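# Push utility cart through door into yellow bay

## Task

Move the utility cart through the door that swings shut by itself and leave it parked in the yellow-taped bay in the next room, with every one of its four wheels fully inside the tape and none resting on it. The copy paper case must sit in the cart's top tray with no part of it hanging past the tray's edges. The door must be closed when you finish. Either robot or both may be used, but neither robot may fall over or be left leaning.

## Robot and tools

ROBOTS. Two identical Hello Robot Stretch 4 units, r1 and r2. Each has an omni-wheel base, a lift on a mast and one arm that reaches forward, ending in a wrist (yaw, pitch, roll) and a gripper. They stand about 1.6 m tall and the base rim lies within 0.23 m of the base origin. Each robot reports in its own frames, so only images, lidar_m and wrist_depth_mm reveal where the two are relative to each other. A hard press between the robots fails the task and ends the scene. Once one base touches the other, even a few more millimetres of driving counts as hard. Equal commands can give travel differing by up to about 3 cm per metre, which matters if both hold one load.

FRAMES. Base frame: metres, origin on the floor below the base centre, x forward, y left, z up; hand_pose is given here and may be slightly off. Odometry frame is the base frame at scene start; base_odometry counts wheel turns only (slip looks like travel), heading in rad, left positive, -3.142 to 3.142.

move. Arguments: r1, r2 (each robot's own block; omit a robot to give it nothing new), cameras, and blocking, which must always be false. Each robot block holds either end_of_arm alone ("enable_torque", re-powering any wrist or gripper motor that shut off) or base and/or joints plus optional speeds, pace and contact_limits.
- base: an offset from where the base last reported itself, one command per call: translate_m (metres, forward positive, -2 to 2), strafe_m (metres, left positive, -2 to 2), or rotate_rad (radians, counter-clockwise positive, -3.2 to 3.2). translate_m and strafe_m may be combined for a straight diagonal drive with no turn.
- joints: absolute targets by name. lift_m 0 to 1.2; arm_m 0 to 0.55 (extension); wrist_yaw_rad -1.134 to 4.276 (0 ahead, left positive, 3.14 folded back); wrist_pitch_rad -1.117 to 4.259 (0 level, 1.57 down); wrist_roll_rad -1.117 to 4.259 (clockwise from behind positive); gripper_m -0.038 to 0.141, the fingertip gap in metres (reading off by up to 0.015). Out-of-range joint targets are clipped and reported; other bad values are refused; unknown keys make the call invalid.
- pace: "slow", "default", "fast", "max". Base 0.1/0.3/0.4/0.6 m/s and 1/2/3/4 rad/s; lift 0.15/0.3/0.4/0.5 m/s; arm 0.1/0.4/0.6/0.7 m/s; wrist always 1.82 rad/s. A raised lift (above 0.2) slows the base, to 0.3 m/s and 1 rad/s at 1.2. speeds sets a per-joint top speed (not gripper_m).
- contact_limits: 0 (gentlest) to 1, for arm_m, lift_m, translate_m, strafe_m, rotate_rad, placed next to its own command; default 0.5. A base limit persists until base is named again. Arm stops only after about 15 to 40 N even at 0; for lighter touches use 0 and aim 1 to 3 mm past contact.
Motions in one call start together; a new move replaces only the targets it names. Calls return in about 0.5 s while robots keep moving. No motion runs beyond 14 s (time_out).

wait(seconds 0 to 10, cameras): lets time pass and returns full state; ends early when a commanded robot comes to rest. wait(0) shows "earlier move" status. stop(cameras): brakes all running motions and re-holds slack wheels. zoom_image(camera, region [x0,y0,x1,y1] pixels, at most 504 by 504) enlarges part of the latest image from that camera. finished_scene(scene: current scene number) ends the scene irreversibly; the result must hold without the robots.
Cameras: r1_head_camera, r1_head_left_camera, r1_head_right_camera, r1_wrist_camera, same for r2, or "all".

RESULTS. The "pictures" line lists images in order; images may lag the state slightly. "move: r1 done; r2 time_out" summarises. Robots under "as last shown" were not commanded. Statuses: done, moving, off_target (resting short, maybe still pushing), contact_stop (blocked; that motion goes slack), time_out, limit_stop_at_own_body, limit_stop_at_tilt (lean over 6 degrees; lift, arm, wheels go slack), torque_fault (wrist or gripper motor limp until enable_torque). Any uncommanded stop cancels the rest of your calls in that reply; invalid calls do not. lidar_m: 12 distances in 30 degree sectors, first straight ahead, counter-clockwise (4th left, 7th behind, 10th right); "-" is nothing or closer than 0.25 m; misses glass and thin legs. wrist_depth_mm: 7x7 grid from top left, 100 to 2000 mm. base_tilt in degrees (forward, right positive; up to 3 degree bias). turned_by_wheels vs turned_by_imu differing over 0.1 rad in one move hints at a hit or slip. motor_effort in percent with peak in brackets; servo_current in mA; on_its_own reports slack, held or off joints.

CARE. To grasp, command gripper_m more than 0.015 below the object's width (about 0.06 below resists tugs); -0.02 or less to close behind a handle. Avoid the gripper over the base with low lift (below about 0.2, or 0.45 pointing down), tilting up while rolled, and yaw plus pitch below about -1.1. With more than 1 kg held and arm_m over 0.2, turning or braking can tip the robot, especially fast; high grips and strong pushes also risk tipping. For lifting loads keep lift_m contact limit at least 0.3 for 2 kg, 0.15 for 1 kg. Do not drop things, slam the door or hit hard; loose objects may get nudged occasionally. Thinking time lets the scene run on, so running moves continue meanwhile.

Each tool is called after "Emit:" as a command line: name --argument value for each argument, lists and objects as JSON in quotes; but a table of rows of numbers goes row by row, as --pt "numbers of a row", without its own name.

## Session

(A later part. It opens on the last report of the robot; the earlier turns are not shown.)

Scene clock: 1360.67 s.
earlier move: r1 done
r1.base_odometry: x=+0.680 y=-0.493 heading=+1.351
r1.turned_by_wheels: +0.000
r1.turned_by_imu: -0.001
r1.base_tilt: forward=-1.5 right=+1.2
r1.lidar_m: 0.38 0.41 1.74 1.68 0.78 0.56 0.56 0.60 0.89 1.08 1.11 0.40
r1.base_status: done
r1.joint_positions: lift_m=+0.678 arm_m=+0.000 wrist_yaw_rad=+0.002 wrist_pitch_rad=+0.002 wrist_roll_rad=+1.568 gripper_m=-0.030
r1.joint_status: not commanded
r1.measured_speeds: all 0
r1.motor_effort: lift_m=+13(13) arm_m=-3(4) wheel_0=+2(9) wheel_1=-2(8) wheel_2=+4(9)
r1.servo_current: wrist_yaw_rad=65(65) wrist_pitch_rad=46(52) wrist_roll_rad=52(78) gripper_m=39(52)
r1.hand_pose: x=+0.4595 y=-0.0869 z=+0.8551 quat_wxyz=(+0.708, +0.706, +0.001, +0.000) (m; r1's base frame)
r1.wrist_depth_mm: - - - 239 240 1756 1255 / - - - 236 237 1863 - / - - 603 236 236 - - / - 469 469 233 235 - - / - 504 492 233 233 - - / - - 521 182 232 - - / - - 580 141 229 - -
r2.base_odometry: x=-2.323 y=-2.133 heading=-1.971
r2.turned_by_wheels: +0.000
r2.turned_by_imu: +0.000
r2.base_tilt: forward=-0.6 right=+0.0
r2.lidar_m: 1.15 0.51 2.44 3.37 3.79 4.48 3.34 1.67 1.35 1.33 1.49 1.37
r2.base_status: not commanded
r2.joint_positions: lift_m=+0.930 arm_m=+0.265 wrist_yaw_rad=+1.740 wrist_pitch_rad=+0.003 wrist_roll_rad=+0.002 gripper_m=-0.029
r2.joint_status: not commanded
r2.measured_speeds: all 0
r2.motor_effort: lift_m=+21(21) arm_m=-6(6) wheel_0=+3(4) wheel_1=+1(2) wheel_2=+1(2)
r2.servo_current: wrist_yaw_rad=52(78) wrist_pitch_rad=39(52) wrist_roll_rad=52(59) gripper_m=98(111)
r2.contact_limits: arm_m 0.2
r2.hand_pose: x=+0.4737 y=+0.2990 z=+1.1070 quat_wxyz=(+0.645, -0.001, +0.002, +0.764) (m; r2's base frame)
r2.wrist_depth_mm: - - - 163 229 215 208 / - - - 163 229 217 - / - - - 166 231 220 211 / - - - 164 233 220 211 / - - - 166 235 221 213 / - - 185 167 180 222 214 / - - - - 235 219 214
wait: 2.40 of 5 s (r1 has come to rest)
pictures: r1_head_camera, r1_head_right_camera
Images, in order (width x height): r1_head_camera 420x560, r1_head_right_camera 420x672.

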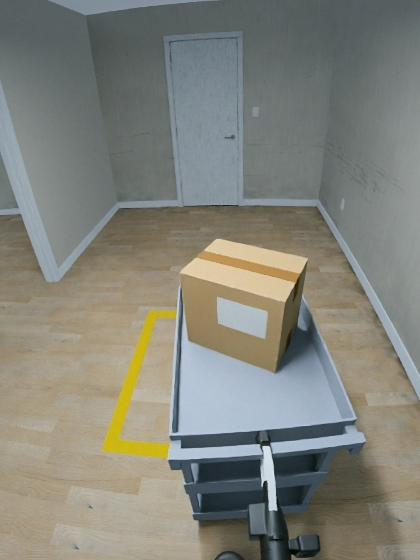

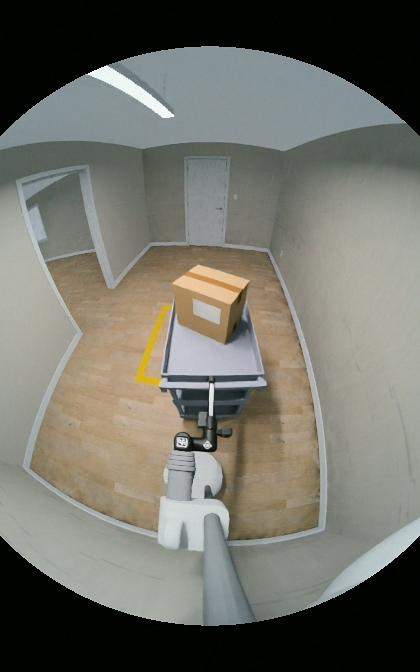

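Emit:
move --r1 '{"base":{"translate_m":0.16,"strafe_m":0.005},"pace":"slow"}' --blocking false --cameras '[]'

Emit:
wait --seconds 5 --cameras '["r1_head_camera","r1_head_right_camera"]'

Scene clock: 1365.23 s.
move: r1 moving
r1.base_odometry: x=+0.683 y=-0.481 heading=+1.352
r1.turned_by_wheels: +0.000
r1.turned_by_imu: +0.000
r1.base_tilt: forward=-1.6 right=+1.3
r1.lidar_m: 0.37 0.40 1.74 1.68 0.79 0.60 0.57 0.62 0.91 1.08 1.15 0.42
r1.base_status: translate_m moving; strafe_m moving
r1.joint_positions: lift_m=+0.678 arm_m=+0.000 wrist_yaw_rad=+0.002 wrist_pitch_rad=+0.002 wrist_roll_rad=+1.568 gripper_m=-0.030
r1.joint_status: not commanded
r1.measured_speeds: translate_m=+0.049 strafe_m=+0.001 rotate_rad=-0.002 lift_m=+0.000 arm_m=+0.000 wrist_yaw_rad=+0.000 wrist_pitch_rad=+0.000 wrist_roll_rad=+0.000
r1.motor_effort: lift_m=+13(13) arm_m=+2(4) wheel_0=+8(10) wheel_1=+5(7) wheel_2=-8(9)
r1.servo_current: wrist_yaw_rad=46(59) wrist_pitch_rad=39(46) wrist_roll_rad=52(65) gripper_m=39(52)
r1.hand_pose: x=+0.4594 y=-0.0869 z=+0.8551 quat_wxyz=(+0.708, +0.706, +0.001, +0.000) (m; r1's base frame)
r1.wrist_depth_mm: - - - 241 242 1708 1205 / - - - 237 239 1863 - / - - 621 236 237 - - / - 480 466 234 236 - - / - 504 492 231 233 - - / - - 512 181 230 - - / - - 183 141 229 - -
r2: as last shown
r2.base_tilt: forward=-0.7 right=+0.0
r2.lidar_m: 1.12 0.52 2.45 3.41 3.77 4.51 3.34 1.63 1.36 1.34 1.52 1.36
r2.motor_effort: lift_m=+21(21) arm_m=-6(6) wheel_0=+3(3) wheel_1=+1(2) wheel_2=+1(1)
r2.servo_current: wrist_yaw_rad=59(72) wrist_pitch_rad=52(52) wrist_roll_rad=46(52) gripper_m=98(111)
r2.contact_limits: arm_m 0.2
r2.wrist_depth_mm: - - - 164 229 216 208 / - - - 163 229 218 - / - - - 166 233 220 210 / - - - 164 234 220 211 / - - - 166 236 222 214 / - - 185 167 180 221 213 / - - - - 235 219 215
pictures: none
No camera images: "cameras" was empty.

Scene clock: 1367.63 s.
earlier move: r1 done
r1.base_odometry: x=+0.710 y=-0.336 heading=+1.351
r1.turned_by_wheels: -0.001
r1.turned_by_imu: -0.001
r1.base_tilt: forward=-1.6 right=+1.3
r1.lidar_m: 0.40 0.43 1.73 1.68 1.00 0.73 0.72 0.74 1.11 1.08 1.15 0.42
r1.base_status: done
r1.joint_positions: lift_m=+0.678 arm_m=+0.000 wrist_yaw_rad=-0.002 wrist_pitch_rad=+0.002 wrist_roll_rad=+1.568 gripper_m=-0.030
r1.joint_status: not commanded
r1.measured_speeds: all 0
r1.motor_effort: lift_m=+13(13) arm_m=+4(4) wheel_0=+0(10) wheel_1=+1(7) wheel_2=-4(12)
r1.servo_current: wrist_yaw_rad=33(65) wrist_pitch_rad=39(52) wrist_roll_rad=39(72) gripper_m=46(52)
r1.hand_pose: x=+0.4591 y=-0.0881 z=+0.8551 quat_wxyz=(+0.708, +0.706, +0.000, -0.002) (m; r1's base frame)
r1.wrist_depth_mm: - - - 226 225 1756 1281 / - - - 226 227 1661 - / - - 512 229 228 - - / - 469 466 228 229 - - / - 535 508 229 230 - - / - - 202 182 230 - - / - - - 139 232 - -
r2.base_odometry: x=-2.323 y=-2.133 heading=-1.971
r2.turned_by_wheels: +0.000
r2.turned_by_imu: +0.000
r2.base_tilt: forward=-0.6 right=+0.0
r2.lidar_m: 1.12 0.52 2.41 3.39 3.77 4.49 3.30 1.67 1.34 1.35 1.51 1.38
r2.base_status: not commanded
r2.joint_positions: lift_m=+0.930 arm_m=+0.265 wrist_yaw_rad=+1.740 wrist_pitch_rad=+0.003 wrist_roll_rad=+0.002 gripper_m=-0.029
r2.joint_status: not commanded
r2.measured_speeds: all 0
r2.motor_effort: lift_m=+21(21) arm_m=-6(6) wheel_0=+3(3) wheel_1=+1(2) wheel_2=+1(2)
r2.servo_current: wrist_yaw_rad=85(85) wrist_pitch_rad=46(52) wrist_roll_rad=52(65) gripper_m=98(111)
r2.contact_limits: arm_m 0.2
r2.hand_pose: x=+0.4737 y=+0.2990 z=+1.1070 quat_wxyz=(+0.645, -0.001, +0.002, +0.764) (m; r2's base frame)
r2.wrist_depth_mm: - - - 163 230 216 208 / - - - 163 230 219 - / - - - 166 232 219 211 / - - - 164 234 220 212 / - - - 166 234 221 213 / - - 185 167 180 221 214 / - - - - 235 218 215
wait: 2.40 of 5 s (r1 has come to rest)
pictures: r1_head_camera, r1_head_right_camera
Images, in order (width x height): r1_head_camera 420x560, r1_head_right_camera 420x672.

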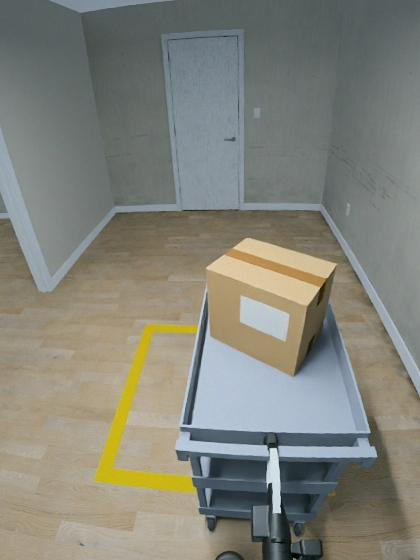

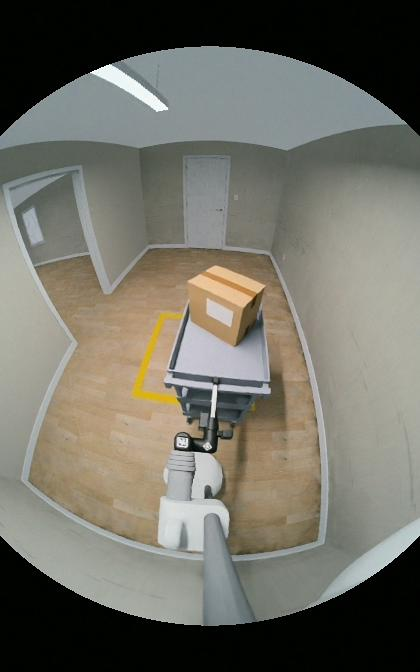

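Emit:
move --r1 '{"base":{"translate_m":-0.05,"strafe_m":-0.14},"pace":"slow"}' --blocking false --cameras '[]'

Emit:
wait --seconds 5 --cameras '["r1_head_camera"]'

Emit:
move --r1 '{"base":{"translate_m":0.16,"strafe_m":0.03},"pace":"slow"}' --blocking false --cameras '[]'

Emit:
wait --seconds 5 --cameras '["r1_head_camera","r1_head_right_camera"]'

Scene clock: 1376.70 s.
move: r1 moving
r1.base_odometry: x=+0.721 y=-0.342 heading=+1.351
r1.turned_by_wheels: +0.000
r1.turned_by_imu: +0.000
r1.base_tilt: forward=-1.6 right=+1.2
r1.lidar_m: 0.40 0.44 1.73 1.68 0.98 0.76 0.73 0.75 1.11 1.06 1.15 0.40
r1.base_status: translate_m moving; strafe_m moving
r1.joint_positions: lift_m=+0.678 arm_m=+0.000 wrist_yaw_rad=-0.002 wrist_pitch_rad=+0.002 wrist_roll_rad=+1.568 gripper_m=-0.030
r1.joint_status: not commanded
r1.measured_speeds: translate_m=-0.016 strafe_m=-0.046 rotate_rad=-0.001 lift_m=+0.000 arm_m=+0.000 wrist_yaw_rad=+0.000 wrist_pitch_rad=+0.000 wrist_roll_rad=+0.000
r1.motor_effort: lift_m=+12(13) arm_m=+4(4) wheel_0=+5(6) wheel_1=-5(7) wheel_2=+2(4)
r1.servo_current: wrist_yaw_rad=39(65) wrist_pitch_rad=46(46) wrist_roll_rad=46(59) gripper_m=46(52)
r1.hand_pose: x=+0.4591 y=-0.0881 z=+0.8551 quat_wxyz=(+0.708, +0.706, +0.000, -0.002) (m; r1's base frame)
r1.wrist_depth_mm: - - - 222 222 1661 - / - - - 224 224 820 - / - 569 500 226 226 - - / - 473 462 228 228 - - / - - 517 229 230 - - / - - 207 182 231 - - / - - - 140 234 - -
r2: as last shown
r2.base_tilt: forward=-0.7 right=+0.0
r2.lidar_m: 1.14 0.50 2.40 3.38 3.77 4.50 3.29 1.70 1.37 1.33 1.50 1.35
r2.motor_effort: lift_m=+20(21) arm_m=-6(6) wheel_0=+3(3) wheel_1=+1(1) wheel_2=+1(2)
r2.servo_current: wrist_yaw_rad=65(72) wrist_pitch_rad=39(46) wrist_roll_rad=39(59) gripper_m=98(104)
r2.contact_limits: arm_m 0.2
r2.wrist_depth_mm: - - - 163 229 216 208 / - - - 163 230 218 - / - - - 166 232 219 210 / - - - 165 233 220 212 / - - - 166 235 221 213 / - - 185 167 180 222 214 / - - - - 235 219 215
pictures: none
No camera images: "cameras" was empty.

Scene clock: 1378.97 s.
earlier move: r1 done
r1.base_odometry: x=+0.836 y=-0.415 heading=+1.352
r1.turned_by_wheels: +0.000
r1.turned_by_imu: +0.000
r1.base_tilt: forward=-1.6 right=+1.3
r1.lidar_m: 0.36 0.36 1.88 1.81 0.95 0.70 0.67 0.72 0.97 0.93 1.02 0.46
r1.base_status: done
r1.joint_positions: lift_m=+0.678 arm_m=+0.000 wrist_yaw_rad=+0.002 wrist_pitch_rad=+0.002 wrist_roll_rad=+1.568 gripper_m=-0.030
r1.joint_status: not commanded
r1.measured_speeds: all 0
r1.motor_effort: lift_m=+13(13) arm_m=-4(4) wheel_0=+4(11) wheel_1=-3(7) wheel_2=+7(9)
r1.servo_current: wrist_yaw_rad=52(65) wrist_pitch_rad=39(46) wrist_roll_rad=65(65) gripper_m=46(52)
r1.hand_pose: x=+0.4595 y=-0.0868 z=+0.8551 quat_wxyz=(+0.708, +0.706, +0.002, +0.000) (m; r1's base frame)
r1.wrist_depth_mm: - - - 251 252 1661 1205 / - - - 246 248 1756 - / - - - 240 243 1921 - / - 559 484 237 239 - - / - 484 480 176 235 - - / - - 504 182 231 - - / - - 549 139 226 - -
r2.base_odometry: x=-2.323 y=-2.133 heading=-1.971
r2.turned_by_wheels: +0.000
r2.turned_by_imu: +0.000
r2.base_tilt: forward=-0.6 right=+0.0
r2.lidar_m: 1.14 0.52 2.40 3.41 3.78 4.48 3.29 1.67 1.37 1.32 1.47 1.37
r2.base_status: not commanded
r2.joint_positions: lift_m=+0.930 arm_m=+0.265 wrist_yaw_rad=+1.740 wrist_pitch_rad=+0.003 wrist_roll_rad=+0.002 gripper_m=-0.029
r2.joint_status: not commanded
r2.measured_speeds: all 0
r2.motor_effort: lift_m=+20(21) arm_m=-6(6) wheel_0=+4(4) wheel_1=+1(2) wheel_2=+1(2)
r2.servo_current: wrist_yaw_rad=65(85) wrist_pitch_rad=39(46) wrist_roll_rad=39(59) gripper_m=98(104)
r2.contact_limits: arm_m 0.2
r2.hand_pose: x=+0.4737 y=+0.2990 z=+1.1070 quat_wxyz=(+0.645, -0.001, +0.002, +0.764) (m; r2's base frame)
r2.wrist_depth_mm: - - - 163 229 216 208 / - - - 162 230 218 - / - - - 167 231 220 211 / - - - 164 234 220 212 / - - - 166 235 221 213 / - - 185 167 180 221 214 / - - - - 235 218 215
wait: 2.27 of 5 s (r1 has come to rest)
pictures: r1_head_camera
Images, in order (width x height): r1_head_camera 420x560.

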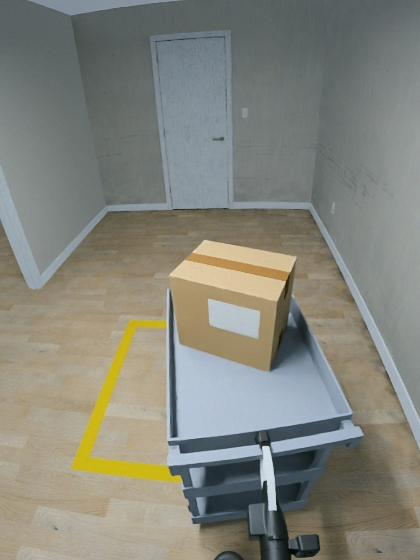

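Scene clock: 1379.47 s.
move: r1 moving
r1.base_odometry: x=+0.836 y=-0.403 heading=+1.352
r1.turned_by_wheels: +0.000
r1.turned_by_imu: +0.001
r1.base_tilt: forward=-1.6 right=+1.3
r1.lidar_m: 0.38 0.38 1.86 1.81 0.96 0.72 0.69 0.75 0.98 0.95 1.02 0.45
r1.base_status: translate_m moving; strafe_m moving
r1.joint_positions: lift_m=+0.678 arm_m=+0.000 wrist_yaw_rad=+0.002 wrist_pitch_rad=+0.002 wrist_roll_rad=+1.568 gripper_m=-0.030
r1.joint_status: not commanded
r1.measured_speeds: translate_m=+0.050 strafe_m=+0.009 rotate_rad=+0.002 lift_m=+0.000 arm_m=+0.000 wrist_yaw_rad=+0.000 wrist_pitch_rad=+0.000 wrist_roll_rad=+0.000
r1.motor_effort: lift_m=+13(13) arm_m=+2(4) wheel_0=+6(9) wheel_1=+5(6) wheel_2=-8(9)
r1.servo_current: wrist_yaw_rad=52(65) wrist_pitch_rad=39(52) wrist_roll_rad=46(65) gripper_m=39(52)
r1.hand_pose: x=+0.4595 y=-0.0868 z=+0.8551 quat_wxyz=(+0.708, +0.706, +0.002, +0.000) (m; r1's base frame)
r1.wrist_depth_mm: - - - 253 256 1708 1182 / - - - 249 249 1661 - / - - - 244 244 1921 - / - 580 500 237 240 - - / - 480 473 176 235 - - / - - 492 182 231 - - / - - 544 141 176 - -
r2: as last shown
r2.base_tilt: forward=-0.7 right=+0.1
r2.lidar_m: 1.10 0.52 2.43 3.41 3.77 4.49 3.27 1.66 1.36 1.33 1.53 1.36
r2.motor_effort: lift_m=+21(21) arm_m=-6(6) wheel_0=+3(3) wheel_1=+1(2) wheel_2=+1(1)
r2.servo_current: wrist_yaw_rad=65(78) wrist_pitch_rad=46(46) wrist_roll_rad=52(59) gripper_m=98(98)
r2.contact_limits: arm_m 0.2
r2.wrist_depth_mm: - - - 163 229 216 208 / - - - 163 230 218 - / - - - 166 232 220 211 / - - - 164 233 220 212 / - - - 166 234 222 213 / - - 185 167 180 221 214 / - - - - 235 217 215
pictures: none
No camera images: "cameras" was empty.

Scene clock: 1381.87 s.
earlier move: r1 done
r1.base_odometry: x=+0.841 y=-0.252 heading=+1.351
r1.turned_by_wheels: -0.001
r1.turned_by_imu: -0.001
r1.base_tilt: forward=-1.6 right=+1.3
r1.lidar_m: 0.38 0.42 1.84 1.77 1.14 0.87 0.83 0.89 1.02 0.98 1.06 0.43
r1.base_status: done
r1.joint_positions: lift_m=+0.678 arm_m=+0.000 wrist_yaw_rad=-0.003 wrist_pitch_rad=+0.002 wrist_roll_rad=+1.568 gripper_m=-0.030
r1.joint_status: not commanded
r1.measured_speeds: all 0
r1.motor_effort: lift_m=+13(13) arm_m=+4(4) wheel_0=+1(9) wheel_1=+2(8) wheel_2=-5(12)
r1.servo_current: wrist_yaw_rad=39(65) wrist_pitch_rad=33(52) wrist_roll_rad=46(72) gripper_m=46(52)
r1.hand_pose: x=+0.4590 y=-0.0883 z=+0.8551 quat_wxyz=(+0.708, +0.706, +0.000, -0.002) (m; r1's base frame)
r1.wrist_depth_mm: - - - 230 231 1708 1255 / - - - 231 231 1863 - / - - 544 230 230 - - / - 466 462 230 231 - - / - 521 504 230 232 - - / - - 202 181 231 - - / - - 609 138 231 - -
r2.base_odometry: x=-2.323 y=-2.133 heading=-1.971
r2.turned_by_wheels: +0.000
r2.turned_by_imu: +0.000
r2.base_tilt: forward=-0.7 right=+0.1
r2.lidar_m: 1.15 0.52 2.41 3.40 3.79 4.49 3.29 1.68 1.35 1.34 1.51 1.38
r2.base_status: not commanded
r2.joint_positions: lift_m=+0.930 arm_m=+0.265 wrist_yaw_rad=+1.740 wrist_pitch_rad=+0.003 wrist_roll_rad=+0.002 gripper_m=-0.029
r2.joint_status: not commanded
r2.measured_speeds: all 0
r2.motor_effort: lift_m=+21(21) arm_m=-6(6) wheel_0=+2(4) wheel_1=+2(2) wheel_2=+1(2)
r2.servo_current: wrist_yaw_rad=59(78) wrist_pitch_rad=39(46) wrist_roll_rad=46(59) gripper_m=98(104)
r2.contact_limits: arm_m 0.2
r2.hand_pose: x=+0.4737 y=+0.2990 z=+1.1070 quat_wxyz=(+0.645, -0.001, +0.002, +0.764) (m; r2's base frame)
r2.wrist_depth_mm: - - - 163 229 216 208 / - - - 163 230 219 - / - - - 166 231 220 211 / - - - 165 234 220 211 / - - - 166 234 222 213 / - - 185 167 180 221 214 / - - - - 235 219 214
wait: 2.40 of 5 s (r1 has come to rest)
pictures: r1_head_camera, r1_head_right_camera
Images, in order (width x height): r1_head_camera 420x560, r1_head_right_camera 420x672.

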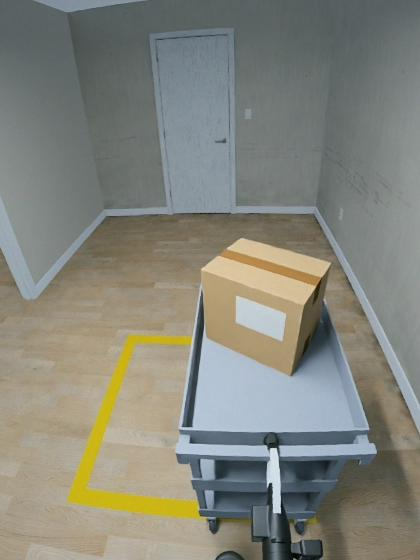

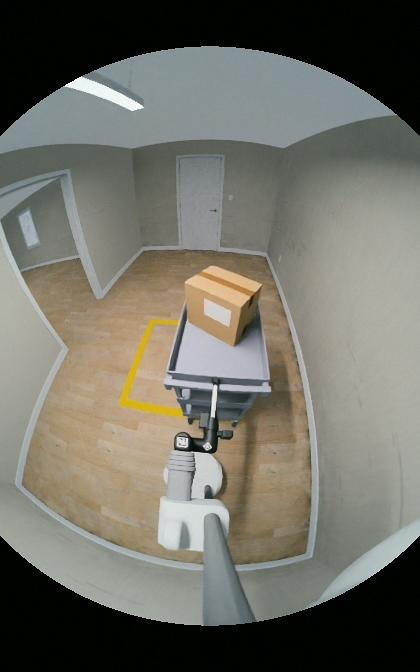

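Emit:
move --r1 '{"base":{"translate_m":-0.32,"strafe_m":-0.12},"pace":"slow"}' --blocking false --cameras '[]'

Emit:
wait --seconds 6 --cameras '["r1_head_camera"]'

Scene clock: 1401.43 s.
move: r1 moving
r1.base_odometry: x=+0.843 y=-0.265 heading=+1.351
r1.turned_by_wheels: +0.000
r1.turned_by_imu: -0.001
r1.base_tilt: forward=-1.6 right=+1.3
r1.lidar_m: 0.37 0.41 1.86 1.78 1.15 0.85 0.82 0.88 1.00 0.96 1.02 0.44
r1.base_status: translate_m moving; strafe_m moving
r1.joint_positions: lift_m=+0.678 arm_m=+0.000 wrist_yaw_rad=-0.003 wrist_pitch_rad=+0.002 wrist_roll_rad=+1.568 gripper_m=-0.030
r1.joint_status: not commanded
r1.measured_speeds: translate_m=-0.048 strafe_m=-0.017 rotate_rad=+0.001 lift_m=+0.000 arm_m=+0.000 wrist_yaw_rad=+0.000 wrist_pitch_rad=+0.000 wrist_roll_rad=+0.000
r1.motor_effort: lift_m=+12(13) arm_m=-2(4) wheel_0=-5(8) wheel_1=-5(7) wheel_2=+7(7)
r1.servo_current: wrist_yaw_rad=59(72) wrist_pitch_rad=39(52) wrist_roll_rad=65(72) gripper_m=46(46)
r1.hand_pose: x=+0.4590 y=-0.0883 z=+0.8551 quat_wxyz=(+0.708, +0.706, +0.000, -0.002) (m; r1's base frame)
r1.wrist_depth_mm: - - - 231 232 1661 1229 / - - - 232 232 1708 - / - - 549 231 231 - - / - 466 462 231 231 - - / - 517 496 230 232 - - / - - 206 182 231 - - / - - 603 139 231 - -
r2: as last shown
r2.base_tilt: forward=-0.7 right=+0.0
r2.lidar_m: 1.14 0.50 2.43 3.41 3.77 4.49 3.32 1.68 1.37 1.34 1.52 1.35
r2.motor_effort: lift_m=+21(21) arm_m=-6(6) wheel_0=+3(4) wheel_1=+1(1) wheel_2=+1(1)
r2.servo_current: wrist_yaw_rad=65(78) wrist_pitch_rad=39(46) wrist_roll_rad=46(59) gripper_m=98(104)
r2.contact_limits: arm_m 0.2
r2.wrist_depth_mm: - - - 163 229 216 208 / - - - 162 231 218 - / - - - 166 232 220 210 / - - - 164 234 220 211 / - - - 166 235 220 213 / - - 185 167 180 220 214 / - - - - 235 219 214
pictures: none
No camera images: "cameras" was empty.

Scene clock: 1405.57 s.
earlier move: r1 done
r1.base_odometry: x=+0.889 y=-0.591 heading=+1.351
r1.turned_by_wheels: +0.000
r1.turned_by_imu: -0.001
r1.base_tilt: forward=-1.6 right=+1.3
r1.lidar_m: 0.33 0.34 1.98 1.78 0.72 0.54 0.51 0.56 0.82 0.86 0.89 0.46
r1.base_status: done
r1.joint_positions: lift_m=+0.678 arm_m=+0.000 wrist_yaw_rad=+0.002 wrist_pitch_rad=+0.002 wrist_roll_rad=+1.568 gripper_m=-0.030
r1.joint_status: not commanded
r1.measured_speeds: all 0
r1.motor_effort: lift_m=+13(13) arm_m=-4(4) wheel_0=-5(8) wheel_1=-3(9) wheel_2=+3(10)
r1.servo_current: wrist_yaw_rad=65(72) wrist_pitch_rad=46(52) wrist_roll_rad=39(72) gripper_m=52(52)
r1.hand_pose: x=+0.4595 y=-0.0867 z=+0.8551 quat_wxyz=(+0.708, +0.706, +0.002, +0.000) (m; r1's base frame)
r1.wrist_depth_mm: - - - 220 306 310 315 / - - - - 286 1756 1229 / - - - - 265 1921 - / - - - 250 254 854 - / - 496 469 236 241 - - / - 484 469 181 229 - - / - 484 492 160 216 - -
r2.base_odometry: x=-2.323 y=-2.133 heading=-1.971
r2.turned_by_wheels: +0.000
r2.turned_by_imu: +0.001
r2.base_tilt: forward=-0.7 right=+0.0
r2.lidar_m: 1.14 0.51 2.41 3.40 3.77 4.47 3.30 1.68 1.36 1.34 1.51 1.38
r2.base_status: not commanded
r2.joint_positions: lift_m=+0.930 arm_m=+0.265 wrist_yaw_rad=+1.740 wrist_pitch_rad=+0.003 wrist_roll_rad=+0.002 gripper_m=-0.029
r2.joint_status: not commanded
r2.measured_speeds: all 0
r2.motor_effort: lift_m=+21(21) arm_m=-6(6) wheel_0=+3(4) wheel_1=+1(2) wheel_2=+1(2)
r2.servo_current: wrist_yaw_rad=65(78) wrist_pitch_rad=39(52) wrist_roll_rad=33(59) gripper_m=91(104)
r2.contact_limits: arm_m 0.2
r2.hand_pose: x=+0.4737 y=+0.2990 z=+1.1070 quat_wxyz=(+0.645, -0.001, +0.002, +0.764) (m; r2's base frame)
r2.wrist_depth_mm: - - - 163 229 216 208 / - - - 162 231 217 - / - - - 166 232 219 211 / - - - 164 234 220 211 / - - - 166 235 222 213 / - - 185 167 180 221 213 / - - - - 234 219 215
wait: 4.13 of 6 s (r1 has come to rest)
pictures: r1_head_camera
Images, in order (width x height): r1_head_camera 420x560.

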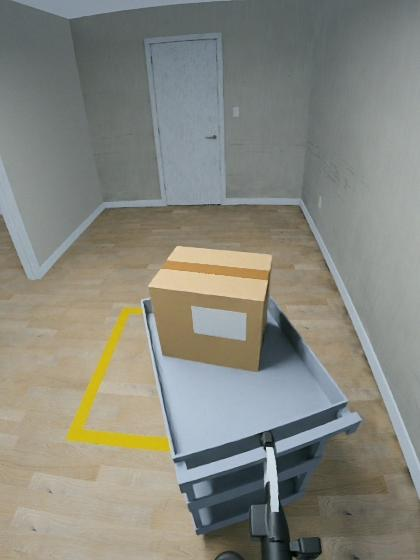

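Emit:
move --r1 '{"base":{"translate_m":0.18,"strafe_m":0.06},"pace":"slow"}' --blocking false --cameras '[]'

Emit:
wait --seconds 6 --cameras '["r1_head_camera"]'

Scene clock: 1409.67 s.
move: r1 moving
r1.base_odometry: x=+0.887 y=-0.578 heading=+1.351
r1.turned_by_wheels: +0.000
r1.turned_by_imu: +0.000
r1.base_tilt: forward=-1.6 right=+1.3
r1.lidar_m: 0.32 0.36 1.98 1.84 0.76 0.57 0.54 0.59 0.84 0.85 0.90 0.46
r1.base_status: translate_m moving; strafe_m moving
r1.joint_positions: lift_m=+0.678 arm_m=+0.000 wrist_yaw_rad=+0.001 wrist_pitch_rad=+0.002 wrist_roll_rad=+1.568 gripper_m=-0.030
r1.joint_status: not commanded
r1.measured_speeds: translate_m=+0.049 strafe_m=+0.016 rotate_rad=+0.003 lift_m=+0.000 arm_m=+0.000 wrist_yaw_rad=+0.000 wrist_pitch_rad=+0.000 wrist_roll_rad=+0.000
r1.motor_effort: lift_m=+13(13) arm_m=+2(4) wheel_0=+7(7) wheel_1=+7(7) wheel_2=-8(9)
r1.servo_current: wrist_yaw_rad=46(65) wrist_pitch_rad=39(46) wrist_roll_rad=46(65) gripper_m=46(52)
r1.hand_pose: x=+0.4594 y=-0.0871 z=+0.8551 quat_wxyz=(+0.708, +0.706, +0.001, +0.000) (m; r1's base frame)
r1.wrist_depth_mm: - - - 224 307 314 314 / - - - - 290 1708 1205 / - - - - 270 1708 - / - - - 251 254 1863 - / - 564 469 236 241 - - / - 477 469 181 229 - - / - 484 488 161 215 - -
r2: as last shown
r2.turned_by_imu: +0.000
r2.base_tilt: forward=-0.6 right=+0.0
r2.lidar_m: 1.13 0.50 2.40 3.40 3.79 4.47 3.32 1.66 1.34 1.33 1.51 1.36
r2.motor_effort: lift_m=+21(21) arm_m=-6(6) wheel_0=+3(3) wheel_1=+1(2) wheel_2=+1(1)
r2.servo_current: wrist_yaw_rad=65(78) wrist_pitch_rad=46(46) wrist_roll_rad=52(52) gripper_m=98(104)
r2.contact_limits: arm_m 0.2
r2.wrist_depth_mm: - - - 164 229 216 208 / - - - 163 231 218 - / - - - 166 231 220 211 / - - - 164 233 220 211 / - - - 166 235 222 213 / - - 184 167 180 221 213 / - - - - 236 218 214
pictures: none
No camera images: "cameras" was empty.

Scene clock: 1412.30 s.
earlier move: r1 done
r1.base_odometry: x=+0.870 y=-0.402 heading=+1.351
r1.turned_by_wheels: -0.001
r1.turned_by_imu: -0.001
r1.base_tilt: forward=-1.6 right=+1.3
r1.lidar_m: 0.32 0.35 1.92 1.84 0.96 0.72 0.68 0.76 0.95 0.90 0.98 0.43
r1.base_status: done
r1.joint_positions: lift_m=+0.678 arm_m=+0.000 wrist_yaw_rad=-0.003 wrist_pitch_rad=+0.002 wrist_roll_rad=+1.568 gripper_m=-0.030
r1.joint_status: not commanded
r1.measured_speeds: all 0
r1.motor_effort: lift_m=+12(13) arm_m=+4(4) wheel_0=+0(9) wheel_1=+3(7) wheel_2=-5(10)
r1.servo_current: wrist_yaw_rad=26(65) wrist_pitch_rad=46(52) wrist_roll_rad=39(72) gripper_m=46(52)
r1.hand_pose: x=+0.4590 y=-0.0883 z=+0.8551 quat_wxyz=(+0.708, +0.706, +0.000, -0.002) (m; r1's base frame)
r1.wrist_depth_mm: - - - 239 324 325 330 / - - - - 336 1576 1182 / - - - - 285 1756 - / - - - 255 258 - - / - - 535 237 241 - - / - 462 204 181 229 - - / - 469 473 157 211 - -
r2.base_odometry: x=-2.323 y=-2.133 heading=-1.971
r2.turned_by_wheels: +0.000
r2.turned_by_imu: +0.000
r2.base_tilt: forward=-0.6 right=+0.1
r2.lidar_m: 1.16 0.52 2.41 3.39 3.79 4.47 3.30 1.66 1.35 1.33 1.48 1.35
r2.base_status: not commanded
r2.joint_positions: lift_m=+0.930 arm_m=+0.265 wrist_yaw_rad=+1.740 wrist_pitch_rad=+0.003 wrist_roll_rad=+0.002 gripper_m=-0.029
r2.joint_status: not commanded
r2.measured_speeds: all 0
r2.motor_effort: lift_m=+21(21) arm_m=-6(6) wheel_0=+3(4) wheel_1=+1(2) wheel_2=+1(2)
r2.servo_current: wrist_yaw_rad=59(85) wrist_pitch_rad=39(52) wrist_roll_rad=52(65) gripper_m=98(111)
r2.contact_limits: arm_m 0.2
r2.hand_pose: x=+0.4737 y=+0.2990 z=+1.1070 quat_wxyz=(+0.645, -0.001, +0.002, +0.764) (m; r2's base frame)
r2.wrist_depth_mm: - - - 163 229 216 208 / - - - 162 230 217 - / - - - 167 232 219 211 / - - - 164 233 220 211 / - - - 166 235 222 213 / - - 185 167 180 221 213 / - - - - 235 219 215
wait: 2.63 of 6 s (r1 has come to rest)
pictures: r1_head_camera
Images, in order (width x height): r1_head_camera 420x560.

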